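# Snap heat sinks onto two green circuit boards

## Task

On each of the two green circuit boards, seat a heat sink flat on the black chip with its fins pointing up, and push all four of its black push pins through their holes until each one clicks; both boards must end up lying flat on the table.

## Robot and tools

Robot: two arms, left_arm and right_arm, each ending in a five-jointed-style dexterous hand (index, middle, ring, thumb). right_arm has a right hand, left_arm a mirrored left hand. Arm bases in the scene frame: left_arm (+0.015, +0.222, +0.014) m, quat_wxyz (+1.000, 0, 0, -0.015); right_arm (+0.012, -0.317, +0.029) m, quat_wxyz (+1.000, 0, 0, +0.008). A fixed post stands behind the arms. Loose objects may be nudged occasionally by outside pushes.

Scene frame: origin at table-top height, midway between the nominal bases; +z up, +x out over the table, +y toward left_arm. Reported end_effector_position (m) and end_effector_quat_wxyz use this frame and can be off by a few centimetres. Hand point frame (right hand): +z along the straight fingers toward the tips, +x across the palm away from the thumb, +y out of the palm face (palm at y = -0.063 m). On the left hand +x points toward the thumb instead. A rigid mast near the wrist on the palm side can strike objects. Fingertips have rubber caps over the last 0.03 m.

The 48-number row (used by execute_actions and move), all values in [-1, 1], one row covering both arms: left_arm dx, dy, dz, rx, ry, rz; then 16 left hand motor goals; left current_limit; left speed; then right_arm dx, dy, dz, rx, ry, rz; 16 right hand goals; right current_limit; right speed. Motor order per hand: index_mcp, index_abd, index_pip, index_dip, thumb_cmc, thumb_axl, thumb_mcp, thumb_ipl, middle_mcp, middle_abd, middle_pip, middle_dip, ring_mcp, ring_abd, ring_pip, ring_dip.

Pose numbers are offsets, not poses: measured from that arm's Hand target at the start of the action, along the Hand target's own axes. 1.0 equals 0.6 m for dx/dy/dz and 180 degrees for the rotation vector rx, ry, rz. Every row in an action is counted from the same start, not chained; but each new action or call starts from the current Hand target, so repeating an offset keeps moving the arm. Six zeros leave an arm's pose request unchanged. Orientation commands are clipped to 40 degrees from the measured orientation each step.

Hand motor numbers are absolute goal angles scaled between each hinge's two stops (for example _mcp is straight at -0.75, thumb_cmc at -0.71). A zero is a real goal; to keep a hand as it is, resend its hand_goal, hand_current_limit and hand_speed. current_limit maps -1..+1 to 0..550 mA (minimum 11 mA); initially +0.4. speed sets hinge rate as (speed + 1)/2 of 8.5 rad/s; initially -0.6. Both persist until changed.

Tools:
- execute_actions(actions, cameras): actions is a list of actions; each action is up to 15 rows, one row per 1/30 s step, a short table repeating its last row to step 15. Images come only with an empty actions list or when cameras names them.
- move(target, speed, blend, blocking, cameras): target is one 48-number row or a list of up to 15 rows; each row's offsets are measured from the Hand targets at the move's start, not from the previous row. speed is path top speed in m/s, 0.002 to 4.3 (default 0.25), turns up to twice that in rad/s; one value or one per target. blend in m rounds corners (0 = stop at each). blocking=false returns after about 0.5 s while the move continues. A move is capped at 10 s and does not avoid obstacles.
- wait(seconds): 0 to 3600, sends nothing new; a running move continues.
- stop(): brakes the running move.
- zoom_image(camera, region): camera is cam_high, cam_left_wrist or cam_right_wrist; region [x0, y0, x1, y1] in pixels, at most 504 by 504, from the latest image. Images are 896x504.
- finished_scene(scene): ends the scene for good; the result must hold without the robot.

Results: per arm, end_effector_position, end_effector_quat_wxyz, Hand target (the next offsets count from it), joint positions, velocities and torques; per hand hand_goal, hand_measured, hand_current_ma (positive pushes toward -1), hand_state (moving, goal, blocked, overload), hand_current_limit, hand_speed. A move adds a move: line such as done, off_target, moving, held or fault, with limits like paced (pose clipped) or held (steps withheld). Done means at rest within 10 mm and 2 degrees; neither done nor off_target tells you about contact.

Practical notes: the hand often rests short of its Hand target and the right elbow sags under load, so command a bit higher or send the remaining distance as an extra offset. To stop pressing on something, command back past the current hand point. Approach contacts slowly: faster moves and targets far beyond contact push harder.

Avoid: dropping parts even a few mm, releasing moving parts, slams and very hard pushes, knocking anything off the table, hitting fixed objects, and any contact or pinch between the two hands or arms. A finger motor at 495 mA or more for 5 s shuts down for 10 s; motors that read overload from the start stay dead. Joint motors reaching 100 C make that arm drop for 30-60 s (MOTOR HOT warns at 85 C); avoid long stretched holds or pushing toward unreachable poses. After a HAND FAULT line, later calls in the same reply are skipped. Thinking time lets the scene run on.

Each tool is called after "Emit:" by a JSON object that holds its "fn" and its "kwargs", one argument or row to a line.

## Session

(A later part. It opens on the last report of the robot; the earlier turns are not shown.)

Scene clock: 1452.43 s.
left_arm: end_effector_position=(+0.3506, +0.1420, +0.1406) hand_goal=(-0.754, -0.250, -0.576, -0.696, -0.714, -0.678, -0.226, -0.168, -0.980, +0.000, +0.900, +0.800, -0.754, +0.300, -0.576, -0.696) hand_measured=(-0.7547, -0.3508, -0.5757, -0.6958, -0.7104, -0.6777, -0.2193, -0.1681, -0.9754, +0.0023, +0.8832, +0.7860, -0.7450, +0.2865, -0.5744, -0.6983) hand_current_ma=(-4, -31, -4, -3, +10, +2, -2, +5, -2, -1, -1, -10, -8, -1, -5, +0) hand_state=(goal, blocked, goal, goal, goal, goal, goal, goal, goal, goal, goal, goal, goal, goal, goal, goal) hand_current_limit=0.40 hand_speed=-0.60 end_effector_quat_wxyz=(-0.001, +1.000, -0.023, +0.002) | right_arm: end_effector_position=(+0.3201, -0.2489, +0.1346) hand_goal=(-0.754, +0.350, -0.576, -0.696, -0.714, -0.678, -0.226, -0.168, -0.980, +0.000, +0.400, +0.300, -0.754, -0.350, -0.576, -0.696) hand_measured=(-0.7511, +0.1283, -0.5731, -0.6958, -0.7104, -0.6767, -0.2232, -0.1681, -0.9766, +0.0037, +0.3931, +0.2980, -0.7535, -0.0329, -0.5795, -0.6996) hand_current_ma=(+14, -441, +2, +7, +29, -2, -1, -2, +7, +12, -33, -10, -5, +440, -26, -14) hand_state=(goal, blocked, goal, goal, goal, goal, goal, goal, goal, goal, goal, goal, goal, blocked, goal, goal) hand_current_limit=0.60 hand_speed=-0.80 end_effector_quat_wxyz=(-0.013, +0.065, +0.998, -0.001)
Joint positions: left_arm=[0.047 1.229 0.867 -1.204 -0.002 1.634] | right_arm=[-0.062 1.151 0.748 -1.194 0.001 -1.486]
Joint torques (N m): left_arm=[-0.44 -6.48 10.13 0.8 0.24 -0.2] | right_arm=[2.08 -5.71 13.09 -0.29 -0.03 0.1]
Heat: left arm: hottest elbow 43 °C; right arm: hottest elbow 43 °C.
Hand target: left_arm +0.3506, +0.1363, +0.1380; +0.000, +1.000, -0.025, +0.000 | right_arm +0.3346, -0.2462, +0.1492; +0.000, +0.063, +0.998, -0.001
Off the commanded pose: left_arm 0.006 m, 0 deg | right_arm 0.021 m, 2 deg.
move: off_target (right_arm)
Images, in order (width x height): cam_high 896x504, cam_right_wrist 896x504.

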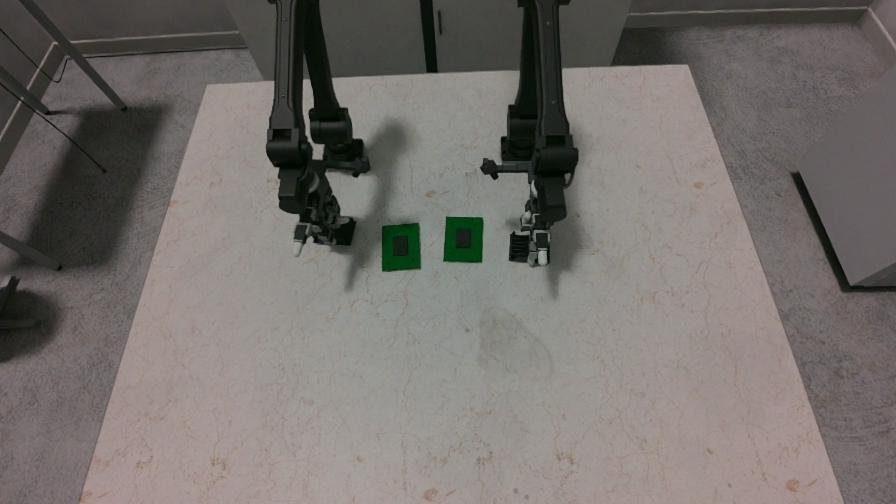

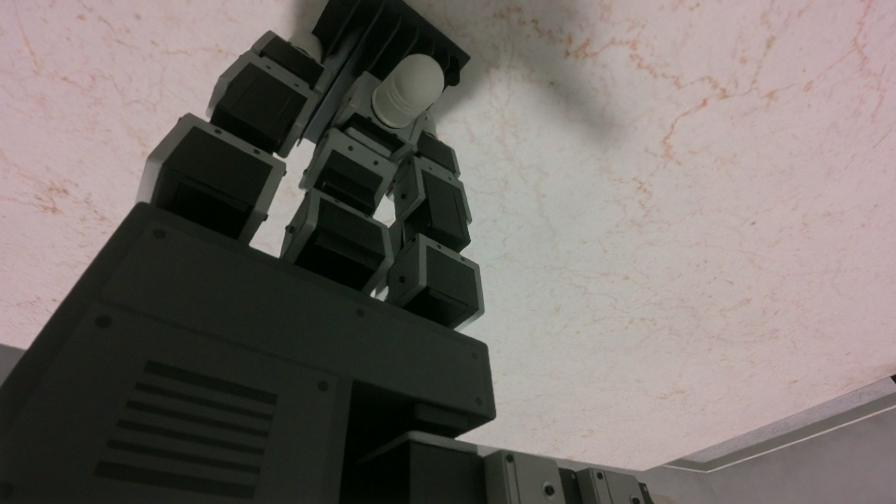

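Emit:
{"fn": "move", "kwargs": {
  "target": [
    [0,0,0,0,0,0,-0.754,-0.25,-0.576,-0.696,-0.714,-0.678,-0.226,-0.168,-0.98,0,0.9,0.8,-0.754,0.3,-0.576,-0.696,0.4,-0.6,0,0,0,0,0,0,-0.754,0.6,-0.576,-0.696,-0.714,-0.678,-0.226,-0.168,-0.98,0,0.4,0.3,-0.754,-0.6,-0.576,-0.696,0.78,-0.8],
    [0,0,0,0,0,0,-0.754,-0.25,-0.576,-0.696,-0.714,-0.678,-0.226,-0.168,-0.98,0,0.9,0.8,-0.754,0.3,-0.576,-0.696,0.4,-0.6,0,0,-0.01,0,0,0,-0.754,0.6,-0.576,-0.696,-0.714,-0.678,-0.226,-0.168,-0.98,0,0.4,0.3,-0.754,-0.6,-0.576,-0.696,0.78,-0.8]
  ],
  "speed": 0.02,
  "cameras": ["cam_right_wrist"]
}}

Scene clock: 1541.93 s.
left_arm: end_effector_position=(+0.3506, +0.1420, +0.1406) hand_goal=(-0.754, -0.250, -0.576, -0.696, -0.714, -0.678, -0.226, -0.168, -0.980, +0.000, +0.900, +0.800, -0.754, +0.300, -0.576, -0.696) hand_measured=(-0.7547, -0.3508, -0.5757, -0.6958, -0.7117, -0.6777, -0.2212, -0.1672, -0.9754, -0.0007, +0.8820, +0.7860, -0.7462, +0.2865, -0.5744, -0.6983) hand_current_ma=(-6, -41, +5, -6, +8, +6, +4, +6, -10, -7, -8, -15, -6, -6, -2, +13) hand_state=(goal, blocked, goal, goal, goal, goal, goal, goal, goal, goal, goal, goal, goal, goal, goal, goal) hand_current_limit=0.40 hand_speed=-0.60 end_effector_quat_wxyz=(-0.001, +1.000, -0.023, +0.002) | right_arm: end_effector_position=(+0.3156, -0.2487, +0.1343) hand_goal=(-0.754, +0.600, -0.576, -0.696, -0.714, -0.678, -0.226, -0.168, -0.980, +0.000, +0.400, +0.300, -0.754, -0.600, -0.576, -0.696) hand_measured=(-0.7511, +0.1283, -0.5731, -0.6971, -0.7104, -0.6777, -0.2232, -0.1681, -0.9778, +0.0037, +0.3931, +0.2967, -0.7523, -0.0314, -0.5795, -0.6996) hand_current_ma=(+11, -495, +6, +6, +18, -9, +7, -9, -5, +13, -29, -8, +10, +488, -18, -16) hand_state=(goal, blocked, goal, goal, goal, goal, goal, goal, goal, goal, goal, goal, goal, blocked, goal, goal) hand_current_limit=0.78 hand_speed=-0.80 end_effector_quat_wxyz=(-0.022, +0.065, +0.998, -0.001)
Joint positions: left_arm=[0.047 1.229 0.867 -1.204 -0.002 1.634] | right_arm=[-0.062 1.151 0.748 -1.212 0.001 -1.486]
Joint torques (N m): left_arm=[0.26 -6.95 10.33 0.72 0.15 -0.15] | right_arm=[1.96 -6.3 14 -0.31 -0.03 0.1]
Heat: left arm: hottest elbow 43 °C; right arm: hottest elbow 45 °C.
Hand target: left_arm +0.3506, +0.1363, +0.1380; +0.000, +1.000, -0.025, +0.000 | right_arm +0.3346, -0.2462, +0.1552; +0.000, +0.063, +0.998, -0.001
Off the commanded pose: left_arm 0.006 m, 0 deg | right_arm 0.028 m, 3 deg.
move: off_target (right_arm)

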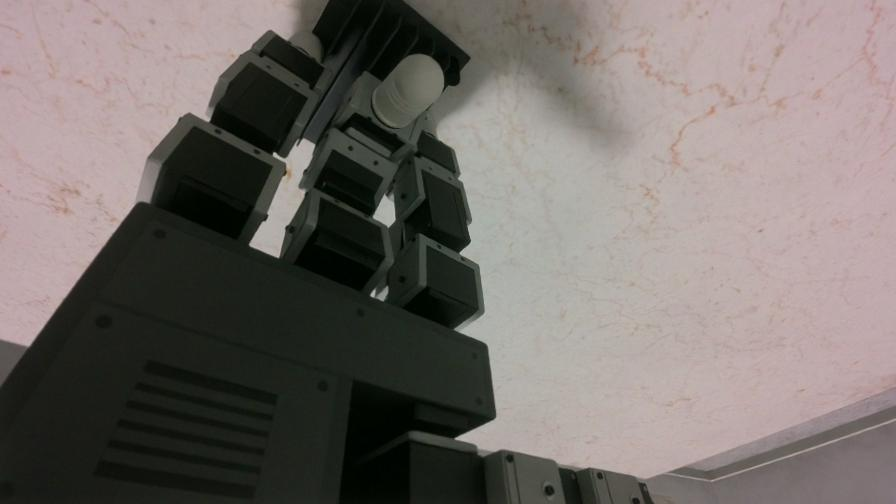

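Emit:
{"fn": "move", "kwargs": {
  "target": [0,0,0,0,0,0,-0.754,-0.25,-0.576,-0.696,-0.714,-0.678,-0.226,-0.168,-0.98,0,0.9,0.8,-0.754,0.3,-0.576,-0.696,0.4,-0.6,0,0,-0.01,0,0,0,-0.754,0.6,-0.576,-0.696,-0.714,-0.678,-0.226,-0.168,-0.98,0,0.4,0.3,-0.754,-0.6,-0.576,-0.696,0.74,-0.8],
  "speed": 0.02,
  "cameras": ["cam_right_wrist"]
}}

Scene clock: 1551.57 s.
left_arm: end_effector_position=(+0.3506, +0.1420, +0.1406) hand_goal=(-0.754, -0.250, -0.576, -0.696, -0.714, -0.678, -0.226, -0.168, -0.980, +0.000, +0.900, +0.800, -0.754, +0.300, -0.576, -0.696) hand_measured=(-0.7547, -0.3508, -0.5757, -0.6958, -0.7104, -0.6767, -0.2203, -0.1672, -0.9742, +0.0008, +0.8832, +0.7872, -0.7450, +0.2880, -0.5744, -0.6983) hand_current_ma=(-5, -26, +6, -1, +16, -2, +8, +6, +4, -6, -1, -19, -1, -5, -4, +11) hand_state=(goal, blocked, goal, goal, goal, goal, goal, goal, goal, goal, goal, goal, goal, goal, goal, goal) hand_current_limit=0.40 hand_speed=-0.60 end_effector_quat_wxyz=(-0.001, +1.000, -0.023, +0.002) | right_arm: end_effector_position=(+0.3160, -0.2487, +0.1386) hand_goal=(-0.754, +0.600, -0.576, -0.696, -0.714, -0.678, -0.226, -0.168, -0.980, +0.000, +0.400, +0.300, -0.754, -0.600, -0.576, -0.696) hand_measured=(-0.7511, +0.1283, -0.5731, -0.6971, -0.7104, -0.6777, -0.2232, -0.1681, -0.9778, +0.0037, +0.3931, +0.2980, -0.7523, -0.0329, -0.5808, -0.6996) hand_current_ma=(+12, -477, +6, +8, +19, -3, +9, -7, +7, +12, -33, -9, +9, +473, -18, -22) hand_state=(goal, blocked, goal, goal, goal, goal, goal, goal, goal, goal, goal, goal, goal, blocked, goal, goal) hand_current_limit=0.74 hand_speed=-0.80 end_effector_quat_wxyz=(-0.025, +0.065, +0.998, -0.001)
Joint positions: left_arm=[0.047 1.229 0.867 -1.204 -0.002 1.634] | right_arm=[-0.062 1.151 0.761 -1.23 0.001 -1.486]
Joint torques (N m): left_arm=[-1.79 -6.53 10.39 0.75 0.17 -0.18] | right_arm=[1.9 -6.95 14 -0.35 -0.03 0.1]
Heat: left arm: hottest elbow 43 °C; right arm: hottest elbow 45 °C.
Hand target: left_arm +0.3506, +0.1363, +0.1380; +0.000, +1.000, -0.025, +0.000 | right_arm +0.3346, -0.2461, +0.1611; +0.000, +0.063, +0.998, -0.001
Off the commanded pose: left_arm 0.006 m, 0 deg | right_arm 0.029 m, 3 deg.
move: off_target (right_arm)

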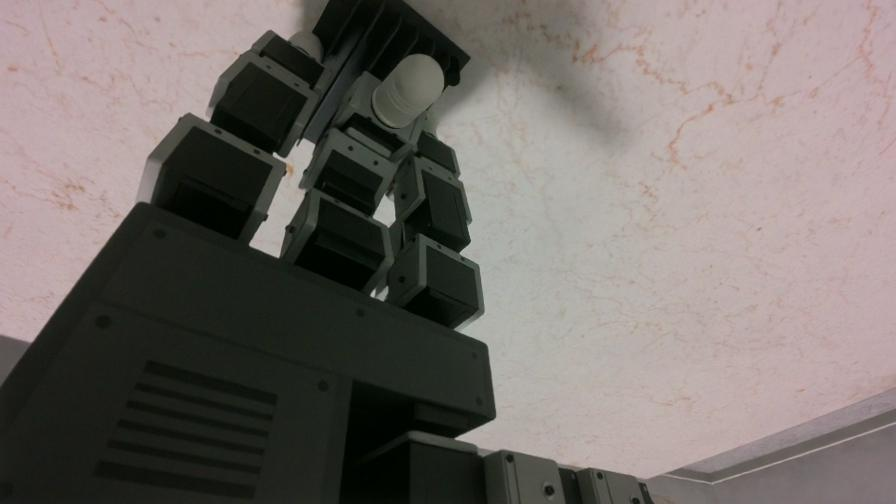

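Emit:
{"fn": "move", "kwargs": {
  "target": [0,0,0,0,0,0,-0.754,-0.25,-0.576,-0.696,-0.714,-0.678,-0.226,-0.168,-0.98,0,0.9,0.8,-0.754,0.3,-0.576,-0.696,0.4,-0.6,0,0,-0.017,0,0,0,-0.754,0.6,-0.576,-0.696,-0.714,-0.678,-0.226,-0.168,-0.98,0,0.4,0.3,-0.754,-0.6,-0.576,-0.696,0.74,-0.8],
  "speed": 0.02,
  "cameras": ["cam_right_wrist","cam_high"]
}}

Emit:
{"fn": "zoom_image", "kwargs": {
  "camera": "cam_high",
  "region": [260, 190, 420, 290]
}}

Scene clock: 1558.97 s.
left_arm: end_effector_position=(+0.3506, +0.1420, +0.1406) hand_goal=(-0.754, -0.250, -0.576, -0.696, -0.714, -0.678, -0.226, -0.168, -0.980, +0.000, +0.900, +0.800, -0.754, +0.300, -0.576, -0.696) hand_measured=(-0.7559, -0.3508, -0.5744, -0.6971, -0.7117, -0.6767, -0.2193, -0.1681, -0.9742, +0.0023, +0.8820, +0.7860, -0.7462, +0.2865, -0.5744, -0.6983) hand_current_ma=(+0, -38, +3, -2, +20, +6, +6, +5, +0, -7, -9, -14, -4, -8, +5, +12) hand_state=(goal, blocked, goal, goal, goal, goal, goal, goal, goal, goal, goal, goal, goal, goal, goal, goal) hand_current_limit=0.40 hand_speed=-0.60 end_effector_quat_wxyz=(-0.001, +1.000, -0.023, +0.002) | right_arm: end_effector_position=(+0.3163, -0.2487, +0.1462) hand_goal=(-0.754, +0.600, -0.576, -0.696, -0.714, -0.678, -0.226, -0.168, -0.980, +0.000, +0.400, +0.300, -0.754, -0.600, -0.576, -0.696) hand_measured=(-0.7511, +0.1283, -0.5744, -0.6958, -0.7104, -0.6777, -0.2232, -0.1681, -0.9766, +0.0037, +0.3931, +0.2980, -0.7511, -0.0329, -0.5808, -0.6996) hand_current_ma=(+8, -477, +4, +9, +19, -5, +8, -8, +4, +6, -31, -7, -1, +486, -25, -18) hand_state=(goal, blocked, goal, goal, goal, goal, goal, goal, goal, goal, goal, goal, goal, blocked, goal, goal) hand_current_limit=0.74 hand_speed=-0.80 end_effector_quat_wxyz=(-0.029, +0.065, +0.997, -0.001)
Joint positions: left_arm=[0.047 1.229 0.867 -1.204 -0.002 1.634] | right_arm=[-0.062 1.148 0.78 -1.26 0.001 -1.486]
Joint torques (N m): left_arm=[-0.67 -6.53 10.18 0.69 0.19 -0.13] | right_arm=[2.08 -7.53 14.06 -0.32 -0.03 0.1]
Heat: left arm: hottest elbow 43 °C; right arm: hottest elbow 46 °C.
Hand target: left_arm +0.3506, +0.1363, +0.1380; +0.000, +1.000, -0.025, +0.000 | right_arm +0.3344, -0.2461, +0.1712; +0.000, +0.063, +0.998, -0.001
Off the commanded pose: left_arm 0.006 m, 0 deg | right_arm 0.031 m, 3 deg.
move: off_target (right_arm)
Images, in order (width x height): cam_high 896x504, cam_right_wrist 896x504.

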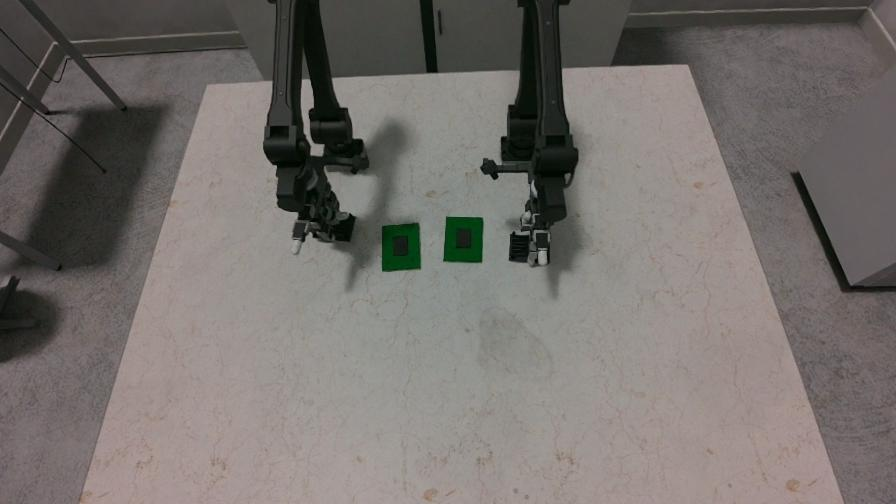

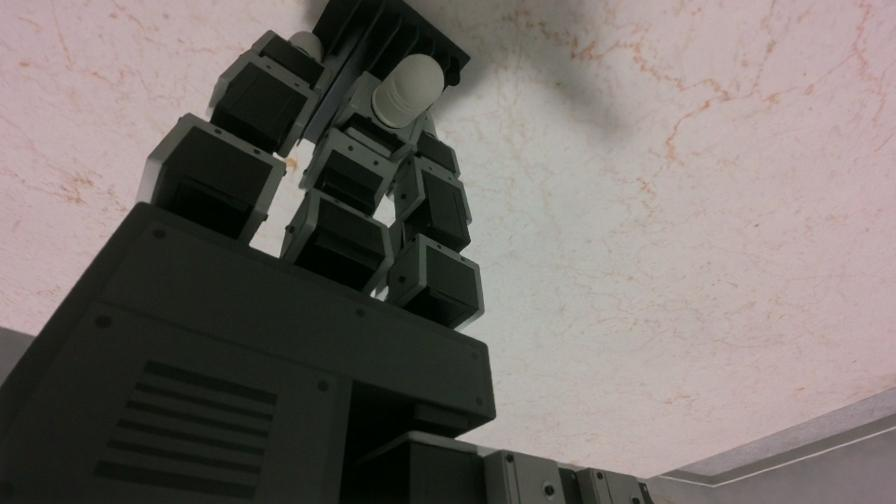

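Scaled by 3.150 from the camera's image (finer frame: 1280x720).

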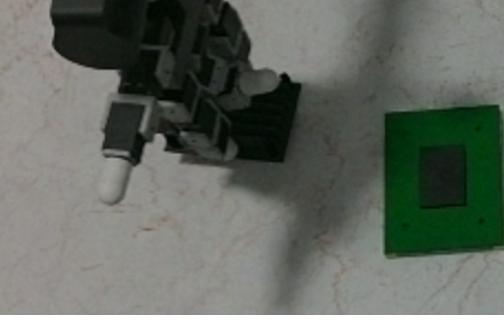

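Emit:
{"fn": "move", "kwargs": {
  "target": [
    [0,0,0,0,0,0,-0.754,-0.25,-0.576,-0.696,-0.714,-0.678,-0.226,-0.168,-0.98,0,0.9,0.8,-0.754,0.3,-0.576,-0.696,0.4,-0.6,0,0,-0.023,0,0,0,-0.754,0.6,-0.576,-0.696,-0.714,-0.678,-0.226,-0.168,-0.98,0,0.4,0.3,-0.754,-0.6,-0.576,-0.696,0.74,-0.8],
    [0,0,0,0,0,0,-0.754,-0.25,-0.576,-0.696,-0.714,-0.678,-0.226,-0.168,-0.98,0,0.9,0.8,-0.754,0.3,-0.576,-0.696,0.4,-0.6,-0.05,0.08,-0.023,0,0,0.2,-0.754,0.6,-0.576,-0.696,-0.714,-0.678,-0.226,-0.168,-0.98,0,0.4,0.3,-0.754,-0.6,-0.576,-0.696,0.74,-0.8]
  ],
  "speed": [0.03, 0.08],
  "blend": [0.005, 0],
  "cameras": ["cam_right_wrist","cam_high"]
}}

Emit:
{"fn": "zoom_image", "kwargs": {
  "camera": "cam_high",
  "region": [260, 190, 420, 290]
}}

Scene clock: 1589.37 s.
left_arm: end_effector_position=(+0.3506, +0.1420, +0.1406) hand_goal=(-0.754, -0.250, -0.576, -0.696, -0.714, -0.678, -0.226, -0.168, -0.980, +0.000, +0.900, +0.800, -0.754, +0.300, -0.576, -0.696) hand_measured=(-0.7547, -0.3494, -0.5757, -0.6958, -0.7117, -0.6777, -0.2203, -0.1681, -0.9754, +0.0008, +0.8832, +0.7860, -0.7462, +0.2880, -0.5744, -0.6983) hand_current_ma=(-2, -35, -9, -4, +3, +0, +10, +6, -1, -6, +0, -6, -10, -9, -6, +2) hand_state=(goal, blocked, goal, goal, goal, goal, goal, goal, goal, goal, goal, goal, goal, goal, goal, goal) hand_current_limit=0.40 hand_speed=-0.60 end_effector_quat_wxyz=(-0.001, +1.000, -0.023, +0.002) | right_arm: end_effector_position=(+0.3522, -0.2109, +0.1623) hand_goal=(-0.754, +0.600, -0.576, -0.696, -0.714, -0.678, -0.226, -0.168, -0.980, +0.000, +0.400, +0.300, -0.754, -0.600, -0.576, -0.696) hand_measured=(-0.7511, +0.1283, -0.5731, -0.6958, -0.7104, -0.6777, -0.2232, -0.1672, -0.9778, +0.0037, +0.3931, +0.2980, -0.7523, -0.0314, -0.5744, -0.6971) hand_current_ma=(+8, -477, +0, +11, +24, +3, +9, -9, +6, +15, -33, +1, +9, +485, -2, +2) hand_state=(goal, blocked, goal, goal, goal, goal, goal, goal, goal, goal, goal, goal, goal, blocked, goal, goal) hand_current_limit=0.74 hand_speed=-0.80 end_effector_quat_wxyz=(-0.019, +0.370, +0.929, -0.013)
Joint positions: left_arm=[0.047 1.229 0.867 -1.204 -0.002 1.634] | right_arm=[0.207 1.124 0.813 -1.306 -0.001 -0.588]
Joint torques (N m): left_arm=[-0.15 -6.07 10.4 0.76 0.24 -0.16] | right_arm=[2.32 -5.77 14.45 -0.16 0.11 0.14]
Heat: left arm: hottest elbow 43 °C; right arm: hottest elbow 49 °C.
Hand target: left_arm +0.3506, +0.1363, +0.1380; +0.000, +1.000, -0.025, +0.000 | right_arm +0.3703, -0.2023, +0.1850; +0.000, +0.368, +0.930, +0.000
Off the commanded pose: left_arm 0.006 m, 0 deg | right_arm 0.030 m, 3 deg.
move: off_target (right_arm)
Images, in order (width x height): cam_high 896x504, cam_right_wrist 896x504.

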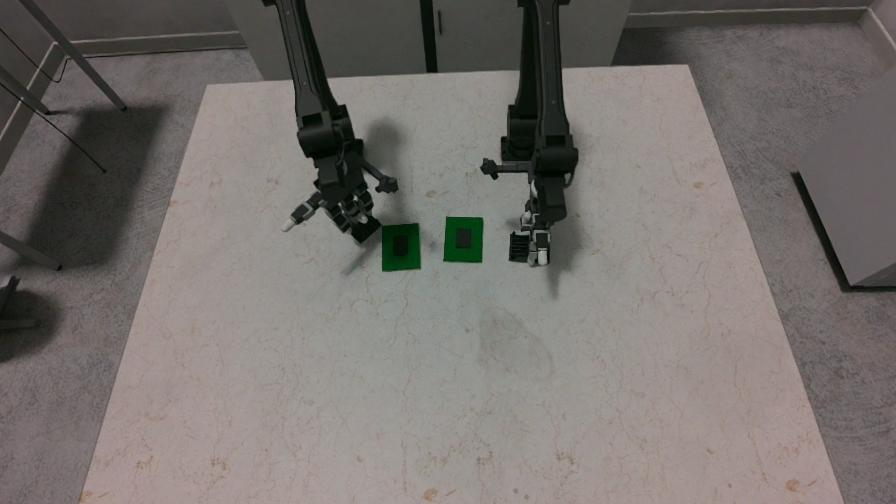

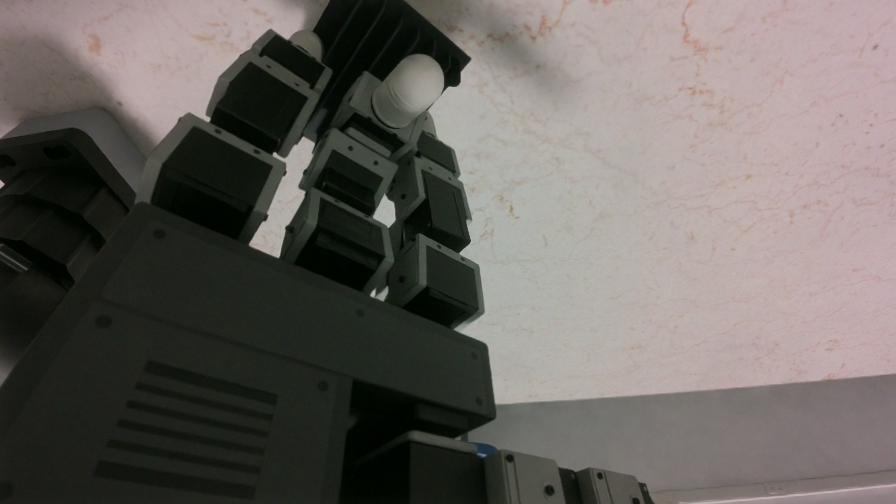

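Scaled by 3.150 from the camera's image (finer frame: 1280x720).

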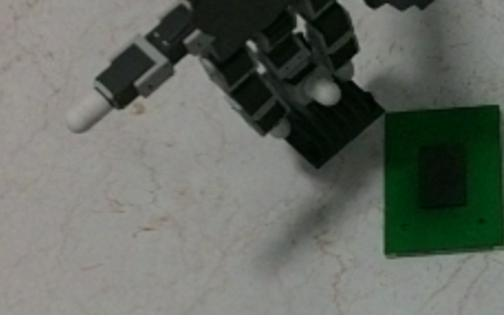

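Emit:
{"fn": "move", "kwargs": {
  "target": [0,0,0,0,0,0,-0.754,-0.25,-0.576,-0.696,-0.714,-0.678,-0.226,-0.168,-0.98,0,0.9,0.8,-0.754,0.3,-0.576,-0.696,0.4,-0.6,0.0127,0.126,0,0,0,0.236,-0.754,0.6,-0.576,-0.696,-0.714,-0.678,-0.226,-0.168,-0.98,0,0.4,0.3,-0.754,-0.6,-0.576,-0.696,0.74,-0.8],
  "speed": 0.08,
  "cameras": ["cam_right_wrist","cam_high"]
}}

Emit:
{"fn": "zoom_image", "kwargs": {
  "camera": "cam_high",
  "region": [330, 170, 490, 290]
}}

Scene clock: 1606.97 s.
left_arm: end_effector_position=(+0.3506, +0.1420, +0.1406) hand_goal=(-0.754, -0.250, -0.576, -0.696, -0.714, -0.678, -0.226, -0.168, -0.980, +0.000, +0.900, +0.800, -0.754, +0.300, -0.576, -0.696) hand_measured=(-0.7547, -0.3494, -0.5770, -0.6958, -0.7104, -0.6767, -0.2193, -0.1672, -0.9754, +0.0008, +0.8832, +0.7860, -0.7450, +0.2865, -0.5744, -0.6983) hand_current_ma=(+0, -37, +4, -11, +9, +8, +3, +8, -1, -12, -10, -12, -6, -9, +0, +10) hand_state=(goal, blocked, goal, goal, goal, goal, goal, goal, goal, goal, goal, goal, goal, goal, goal, goal) hand_current_limit=0.40 hand_speed=-0.60 end_effector_quat_wxyz=(-0.001, +1.000, -0.023, +0.002) | right_arm: end_effector_position=(+0.3986, -0.1585, +0.1655) hand_goal=(-0.754, +0.600, -0.576, -0.696, -0.714, -0.678, -0.226, -0.168, -0.980, +0.000, +0.400, +0.300, -0.754, -0.600, -0.576, -0.696) hand_measured=(-0.7511, +0.1283, -0.5731, -0.6958, -0.7104, -0.6767, -0.2232, -0.1672, -0.9766, +0.0037, +0.3931, +0.2980, -0.7511, -0.0314, -0.5757, -0.6971) hand_current_ma=(+13, -474, +2, +8, +28, -3, +10, -6, -3, +13, -37, -8, +8, +479, +0, -7) hand_state=(goal, blocked, goal, goal, goal, goal, goal, goal, goal, goal, goal, goal, goal, blocked, goal, goal) hand_current_limit=0.74 hand_speed=-0.80 end_effector_quat_wxyz=(-0.008, +0.681, +0.731, -0.025)
Joint positions: left_arm=[0.047 1.229 0.867 -1.204 -0.002 1.634] | right_arm=[0.513 1.337 0.997 -1.284 -0.001 0.459]
Joint torques (N m): left_arm=[0.09 -7.82 10.09 0.81 0.21 -0.16] | right_arm=[2.43 -8.59 14.22 0.23 0.19 0.16]
Motor temperatures (°C): left_arm=[26 28 43 28 25 27] | right_arm=[26 29 51 26 23 27]
Heat: left arm: hottest elbow 43 °C; right arm: hottest elbow 51 °C.
Hand target: left_arm +0.3506, +0.1363, +0.1380; +0.000, +1.000, -0.025, +0.000 | right_arm +0.4165, -0.1419, +0.1850; +0.000, +0.680, +0.733, +0.000
Off the commanded pose: left_arm 0.006 m, 0 deg | right_arm 0.031 m, 3 deg.
move: off_target (right_arm)
Images, in order (width x height): cam_high 896x504, cam_right_wrist 896x504.

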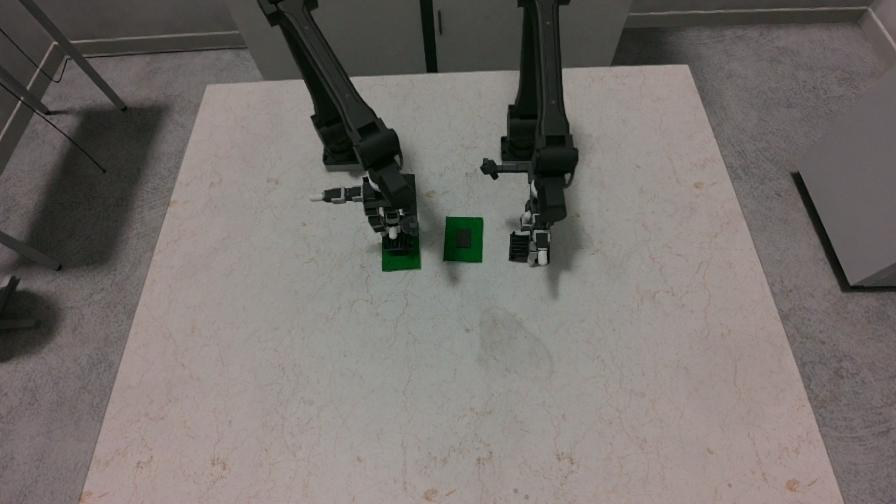

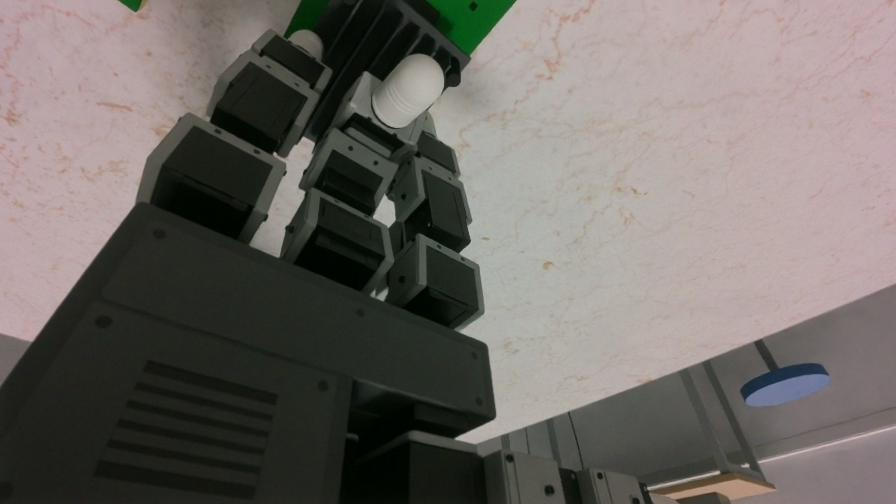

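Scaled by 3.150 from the camera's image (finer frame: 1280x720).

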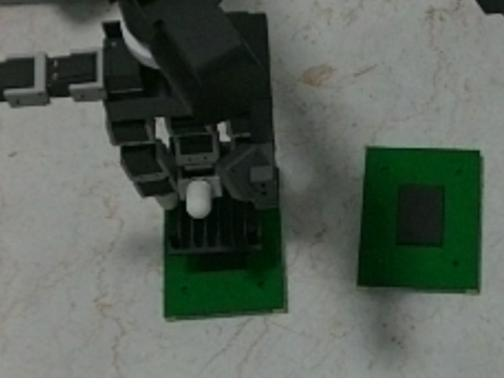

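Emit:
{"fn": "move", "kwargs": {
  "target": [0,0,0,0,0,0,-0.754,-0.25,-0.576,-0.696,-0.714,-0.678,-0.226,-0.168,-0.98,0,0.9,0.8,-0.754,0.3,-0.576,-0.696,0.4,-0.6,-0.0083,0.0233,0,-0.018,0.0156,0,-0.754,0.6,-0.576,-0.696,-0.714,-0.678,-0.226,-0.168,-0.98,0,0.4,0.3,-0.754,-0.6,-0.576,-0.696,0.74,-0.8],
  "speed": 0.05,
  "cameras": ["cam_right_wrist","cam_high"]
}}

Emit:
{"fn": "zoom_image", "kwargs": {
  "camera": "cam_high",
  "region": [330, 170, 490, 290]
}}

Emit:
{"fn": "zoom_image", "kwargs": {
  "camera": "cam_right_wrist",
  "region": [270, 0, 560, 180]
}}

Scene clock: 1653.50 s.
left_arm: end_effector_position=(+0.3506, +0.1420, +0.1406) hand_goal=(-0.754, -0.250, -0.576, -0.696, -0.714, -0.678, -0.226, -0.168, -0.980, +0.000, +0.900, +0.800, -0.754, +0.300, -0.576, -0.696) hand_measured=(-0.7547, -0.3508, -0.5757, -0.6958, -0.7117, -0.6777, -0.2193, -0.1681, -0.9754, +0.0023, +0.8845, +0.7860, -0.7450, +0.2880, -0.5757, -0.6983) hand_current_ma=(-7, -37, +7, -3, +7, -4, +8, +14, -10, -7, +1, -15, +3, +8, +2, +2) hand_state=(goal, blocked, goal, goal, goal, goal, goal, goal, goal, goal, goal, goal, goal, goal, goal, goal) hand_current_limit=0.40 hand_speed=-0.60 end_effector_quat_wxyz=(-0.001, +1.000, -0.023, +0.002) | right_arm: end_effector_position=(+0.4156, -0.1481, +0.1696) hand_goal=(-0.754, +0.600, -0.576, -0.696, -0.714, -0.678, -0.226, -0.168, -0.980, +0.000, +0.400, +0.300, -0.754, -0.600, -0.576, -0.696) hand_measured=(-0.7511, +0.1283, -0.5731, -0.6958, -0.7104, -0.6777, -0.2232, -0.1672, -0.9766, +0.0037, +0.3931, +0.2980, -0.7547, -0.0329, -0.5808, -0.6996) hand_current_ma=(+8, -469, +6, +9, +24, +0, +4, -10, +5, +13, -32, -6, -10, +482, -20, -18) hand_state=(goal, blocked, goal, goal, goal, goal, goal, goal, goal, goal, goal, goal, goal, blocked, goal, goal) hand_current_limit=0.74 hand_speed=-0.80 end_effector_quat_wxyz=(-0.004, +0.678, +0.735, +0.015)
Joint positions: left_arm=[0.047 1.229 0.867 -1.204 -0.002 1.634] | right_arm=[0.504 1.337 0.997 -1.205 -0.017 0.441]
Joint torques (N m): left_arm=[0.26 -6.36 10.06 0.59 0.21 -0.22] | right_arm=[-0.21 -10.11 12.33 0.55 0.05 -0.05]
Heat: left arm: hottest elbow 43 °C; right arm: hottest elbow 53 °C.
Hand target: left_arm +0.3506, +0.1363, +0.1380; +0.000, +1.000, -0.025, +0.000 | right_arm +0.4308, -0.1457, +0.1850; +0.002, +0.679, +0.733, +0.037
Off the commanded pose: left_arm 0.006 m, 0 deg | right_arm 0.022 m, 3 deg.
move: off_target (right_arm)
Images, in order (width x height): cam_high 896x504, cam_right_wrist 896x504.

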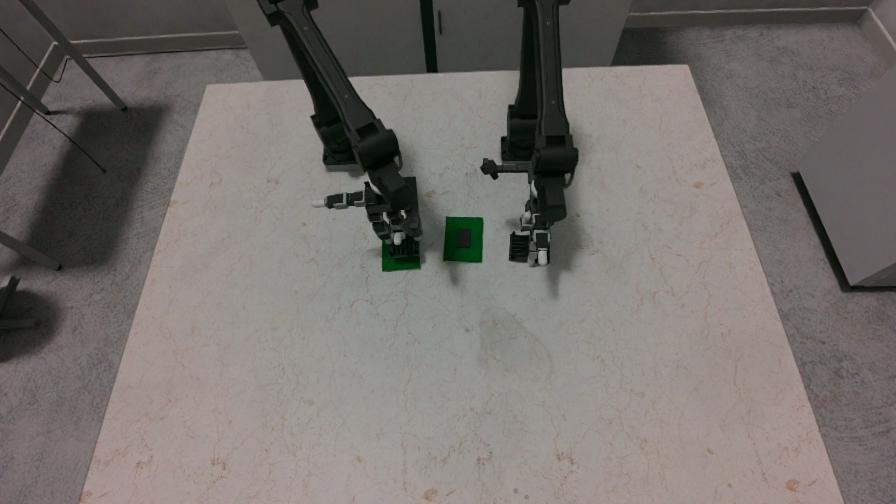

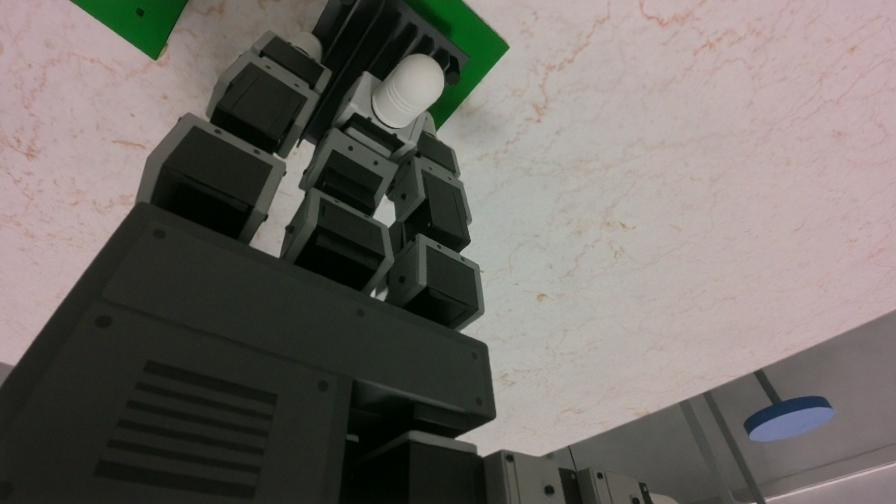

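Scaled by 3.150 from the camera's image (finer frame: 1280x720).

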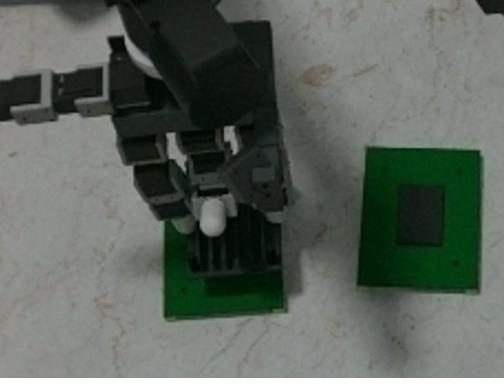

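Scaled by 1.738 from the camera's image (finer frame: 1280x720).

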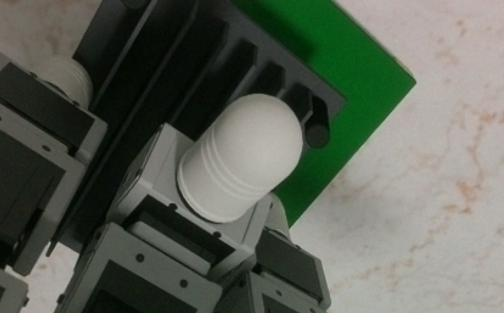

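Emit:
{"fn": "move", "kwargs": {
  "target": [0,0,0,0,0,0,-0.754,-0.25,-0.576,-0.696,-0.714,-0.678,-0.226,-0.168,-0.98,0,0.9,0.8,-0.754,0.3,-0.576,-0.696,0.4,-0.6,-0.0293,-0.0255,0.0558,0.018,-0.0072,0,-0.754,0.6,-0.576,-0.696,-0.714,-0.678,-0.226,-0.168,-0.98,0,0.7,0.6,-0.754,-0.6,-0.576,-0.696,0.74,-0.8],
  "speed": 0.03,
  "cameras": ["cam_right_wrist","cam_high"]
}}

Emit:
{"fn": "zoom_image", "kwargs": {
  "camera": "cam_high",
  "region": [330, 170, 490, 290]
}}

Emit:
{"fn": "zoom_image", "kwargs": {
  "camera": "cam_right_wrist",
  "region": [270, 0, 560, 180]
}}

Scene clock: 1704.10 s.
left_arm: end_effector_position=(+0.3506, +0.1420, +0.1406) hand_goal=(-0.754, -0.250, -0.576, -0.696, -0.714, -0.678, -0.226, -0.168, -0.980, +0.000, +0.900, +0.800, -0.754, +0.300, -0.576, -0.696) hand_measured=(-0.7547, -0.3494, -0.5757, -0.6958, -0.7104, -0.6767, -0.2203, -0.1681, -0.9754, +0.0008, +0.8820, +0.7860, -0.7450, +0.2880, -0.5744, -0.6983) hand_current_ma=(-5, -39, +1, -8, +4, -7, +7, +7, -4, +0, +0, -13, -8, -8, +3, +14) hand_state=(goal, blocked, goal, goal, goal, goal, goal, goal, goal, goal, goal, goal, goal, goal, goal, goal) hand_current_limit=0.40 hand_speed=-0.60 end_effector_quat_wxyz=(-0.001, +1.000, -0.023, +0.002) | right_arm: end_effector_position=(+0.4129, -0.1597, +0.1516) hand_goal=(-0.754, +0.600, -0.576, -0.696, -0.714, -0.678, -0.226, -0.168, -0.980, +0.000, +0.700, +0.600, -0.754, -0.600, -0.576, -0.696) hand_measured=(-0.7511, +0.1283, -0.5731, -0.6958, -0.7167, -0.6777, -0.2232, -0.1681, -0.9766, +0.0037, +0.6920, +0.5987, -0.7547, -0.0329, -0.5808, -0.6996) hand_current_ma=(+15, -483, +15, +8, +6, -4, +9, -6, +5, +14, -36, -15, -7, +483, -27, -11) hand_state=(goal, blocked, goal, goal, goal, goal, goal, goal, goal, goal, goal, goal, goal, blocked, goal, goal) hand_current_limit=0.74 hand_speed=-0.80 end_effector_quat_wxyz=(-0.009, +0.678, +0.735, +0.006)
Joint positions: left_arm=[0.047 1.229 0.867 -1.204 -0.002 1.634] | right_arm=[0.478 1.345 0.96 -1.181 -0.021 0.414]
Joint torques (N m): left_arm=[-0.44 -6.71 10.24 0.46 0.23 -0.15] | right_arm=[-0.21 -8.88 9.81 0.54 0.03 -0.07]
Heat: left arm: hottest elbow 43 °C; right arm: hottest elbow 51 °C.
Hand target: left_arm +0.3506, +0.1363, +0.1380; +0.000, +1.000, -0.025, +0.000 | right_arm +0.4188, -0.1627, +0.1500; -0.009, +0.680, +0.733, +0.009
Off the commanded pose: left_arm 0.006 m, 0 deg | right_arm 0.007 m, 0 deg.
move: done
Images, in order (width x height): cam_high 896x504, cam_right_wrist 896x504.

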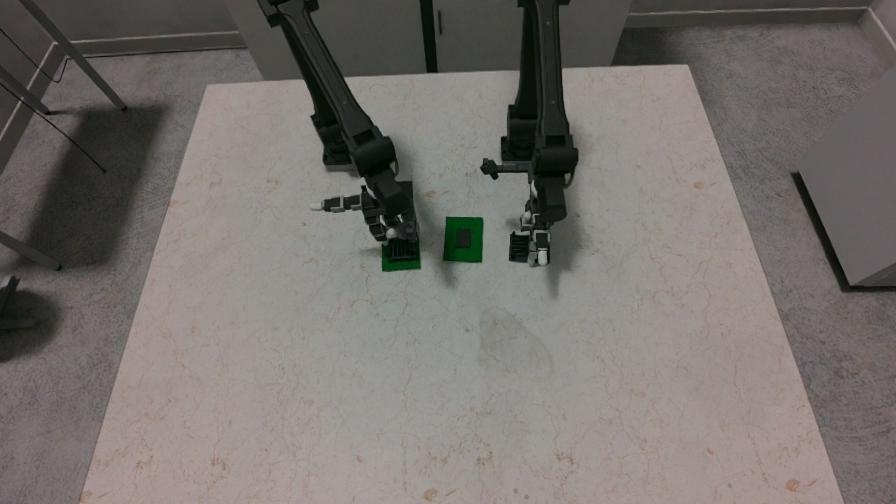

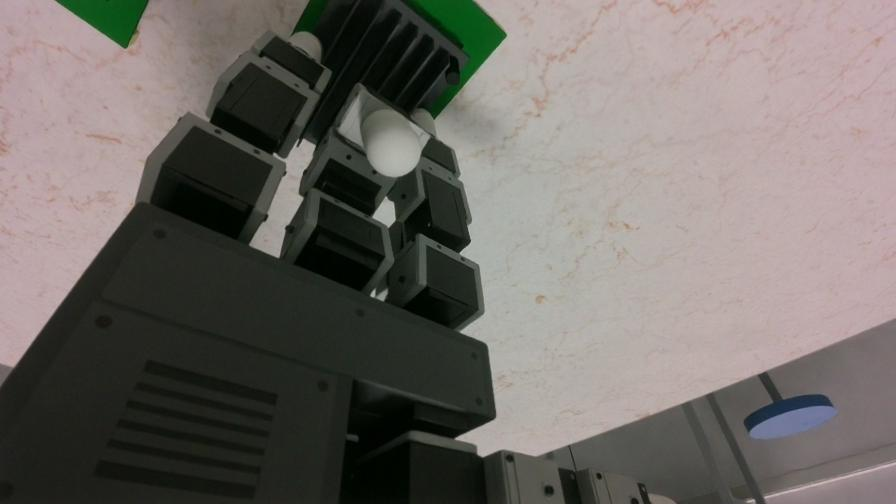

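Scaled by 3.150 from the camera's image (finer frame: 1280x720).

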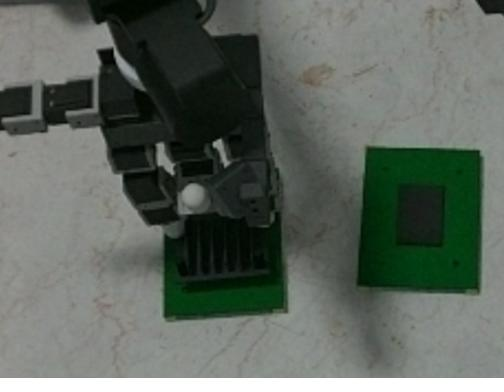

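Scaled by 1.738 from the camera's image (finer frame: 1280x720).

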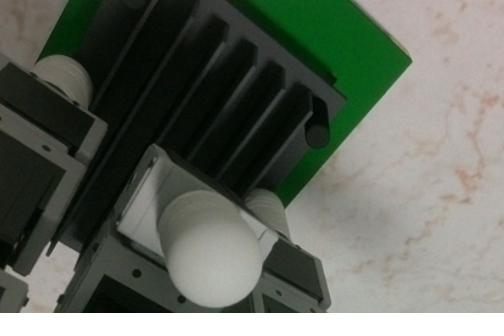

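Emit:
{"fn": "zoom_image", "kwargs": {
  "camera": "cam_high",
  "region": [372, 222, 432, 277]
}}

Scaled by 8.400 from the camera's image (finer frame: 1280x720).

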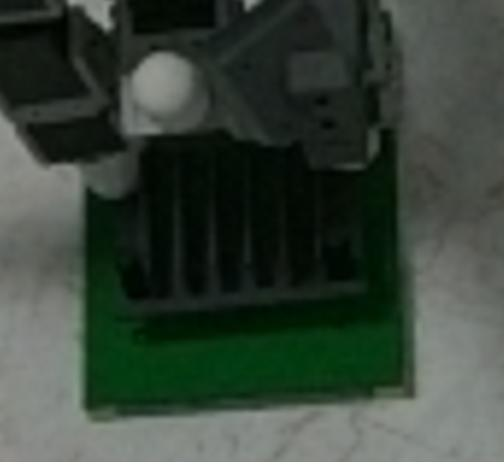

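Emit:
{"fn": "move", "kwargs": {
  "target": [0,0,0,0,0,0,-0.754,-0.25,-0.576,-0.696,-0.714,-0.678,-0.226,-0.168,-0.98,0,0.9,0.8,-0.754,0.3,-0.576,-0.696,0.4,-0.6,-0.0095,0.006,0.022,0,0,0,-0.754,0.6,-0.576,-0.696,-0.714,-0.678,-0.226,-0.168,-0.98,0,0.7,0.6,-0.754,-0.6,-0.576,-0.696,0.74,-0.8],
  "speed": 0.03,
  "cameras": ["cam_right_wrist","cam_high"]
}}

Emit:
{"fn": "zoom_image", "kwargs": {
  "camera": "cam_high",
  "region": [372, 222, 432, 277]
}}

Emit:
{"fn": "zoom_image", "kwargs": {
  "camera": "cam_right_wrist",
  "region": [270, 0, 560, 180]
}}

Scene clock: 1783.13 s.
left_arm: end_effector_position=(+0.3506, +0.1420, +0.1406) hand_goal=(-0.754, -0.250, -0.576, -0.696, -0.714, -0.678, -0.226, -0.168, -0.980, +0.000, +0.900, +0.800, -0.754, +0.300, -0.576, -0.696) hand_measured=(-0.7559, -0.3494, -0.5757, -0.6945, -0.7117, -0.6777, -0.2193, -0.1681, -0.9754, +0.0023, +0.8820, +0.7860, -0.7462, +0.2880, -0.5744, -0.6983) hand_current_ma=(-11, -32, +4, -4, +3, -1, -1, +6, -4, -4, -13, -13, -7, -6, +9, +4) hand_state=(goal, blocked, goal, goal, goal, goal, goal, goal, goal, goal, goal, goal, goal, goal, goal, goal) hand_current_limit=0.40 hand_speed=-0.60 end_effector_quat_wxyz=(-0.001, +1.000, -0.023, +0.002) | right_arm: end_effector_position=(+0.4173, -0.1630, +0.1434) hand_goal=(-0.754, +0.600, -0.576, -0.696, -0.714, -0.678, -0.226, -0.168, -0.980, +0.000, +0.700, +0.600, -0.754, -0.600, -0.576, -0.696) hand_measured=(-0.7583, +0.1283, -0.5795, -0.7009, -0.7154, -0.6767, -0.2232, -0.1672, -0.9766, +0.0037, +0.6933, +0.5987, -0.7643, -0.0314, -0.5821, -0.6996) hand_current_ma=(-22, -479, -19, -5, +1, -4, +3, -11, +6, +16, -39, -11, -43, +478, -24, -16) hand_state=(goal, blocked, goal, goal, goal, goal, goal, goal, goal, goal, goal, goal, goal, blocked, goal, goal) hand_current_limit=0.74 hand_speed=-0.80 end_effector_quat_wxyz=(-0.009, +0.677, +0.736, +0.009)
Joint positions: left_arm=[0.047 1.229 0.867 -1.204 -0.002 1.634] | right_arm=[0.463 1.357 0.946 -1.15 -0.022 0.396]
Joint torques (N m): left_arm=[-0.09 -6.24 10.13 0.73 0.21 -0.17] | right_arm=[-0.44 -8.41 9.16 0.83 0.07 -0.05]
Motor temperatures (°C): left_arm=[26 28 44 28 25 27] | right_arm=[26 30 45 26 23 27]
Heat: left arm: hottest elbow 44 °C; right arm: hottest elbow 45 °C.
Hand target: left_arm +0.3506, +0.1363, +0.1380; +0.000, +1.000, -0.025, +0.000 | right_arm +0.4227, -0.1677, +0.1365; -0.009, +0.680, +0.734, +0.009
Off the commanded pose: left_arm 0.006 m, 0 deg | right_arm 0.010 m, 0 deg.
move: done
Images, in order (width x height): cam_high 896x504, cam_right_wrist 896x504.

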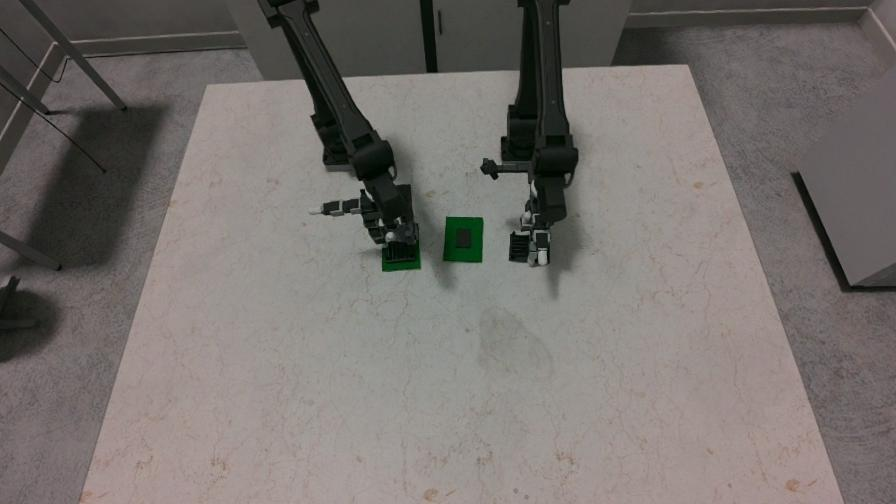

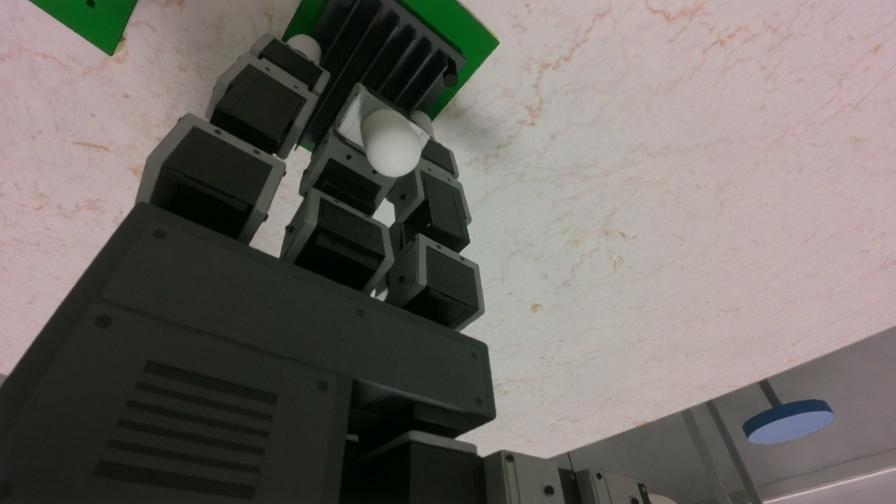

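Scaled by 8.400 from the camera's image (finer frame: 1280x720).

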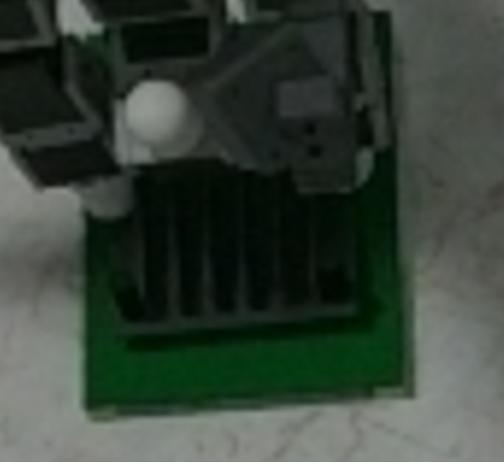

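Scaled by 1.738 from the camera's image (finer frame: 1280x720).

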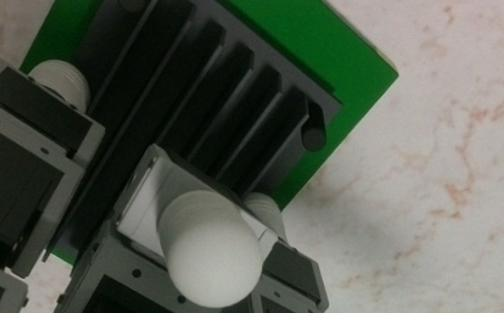

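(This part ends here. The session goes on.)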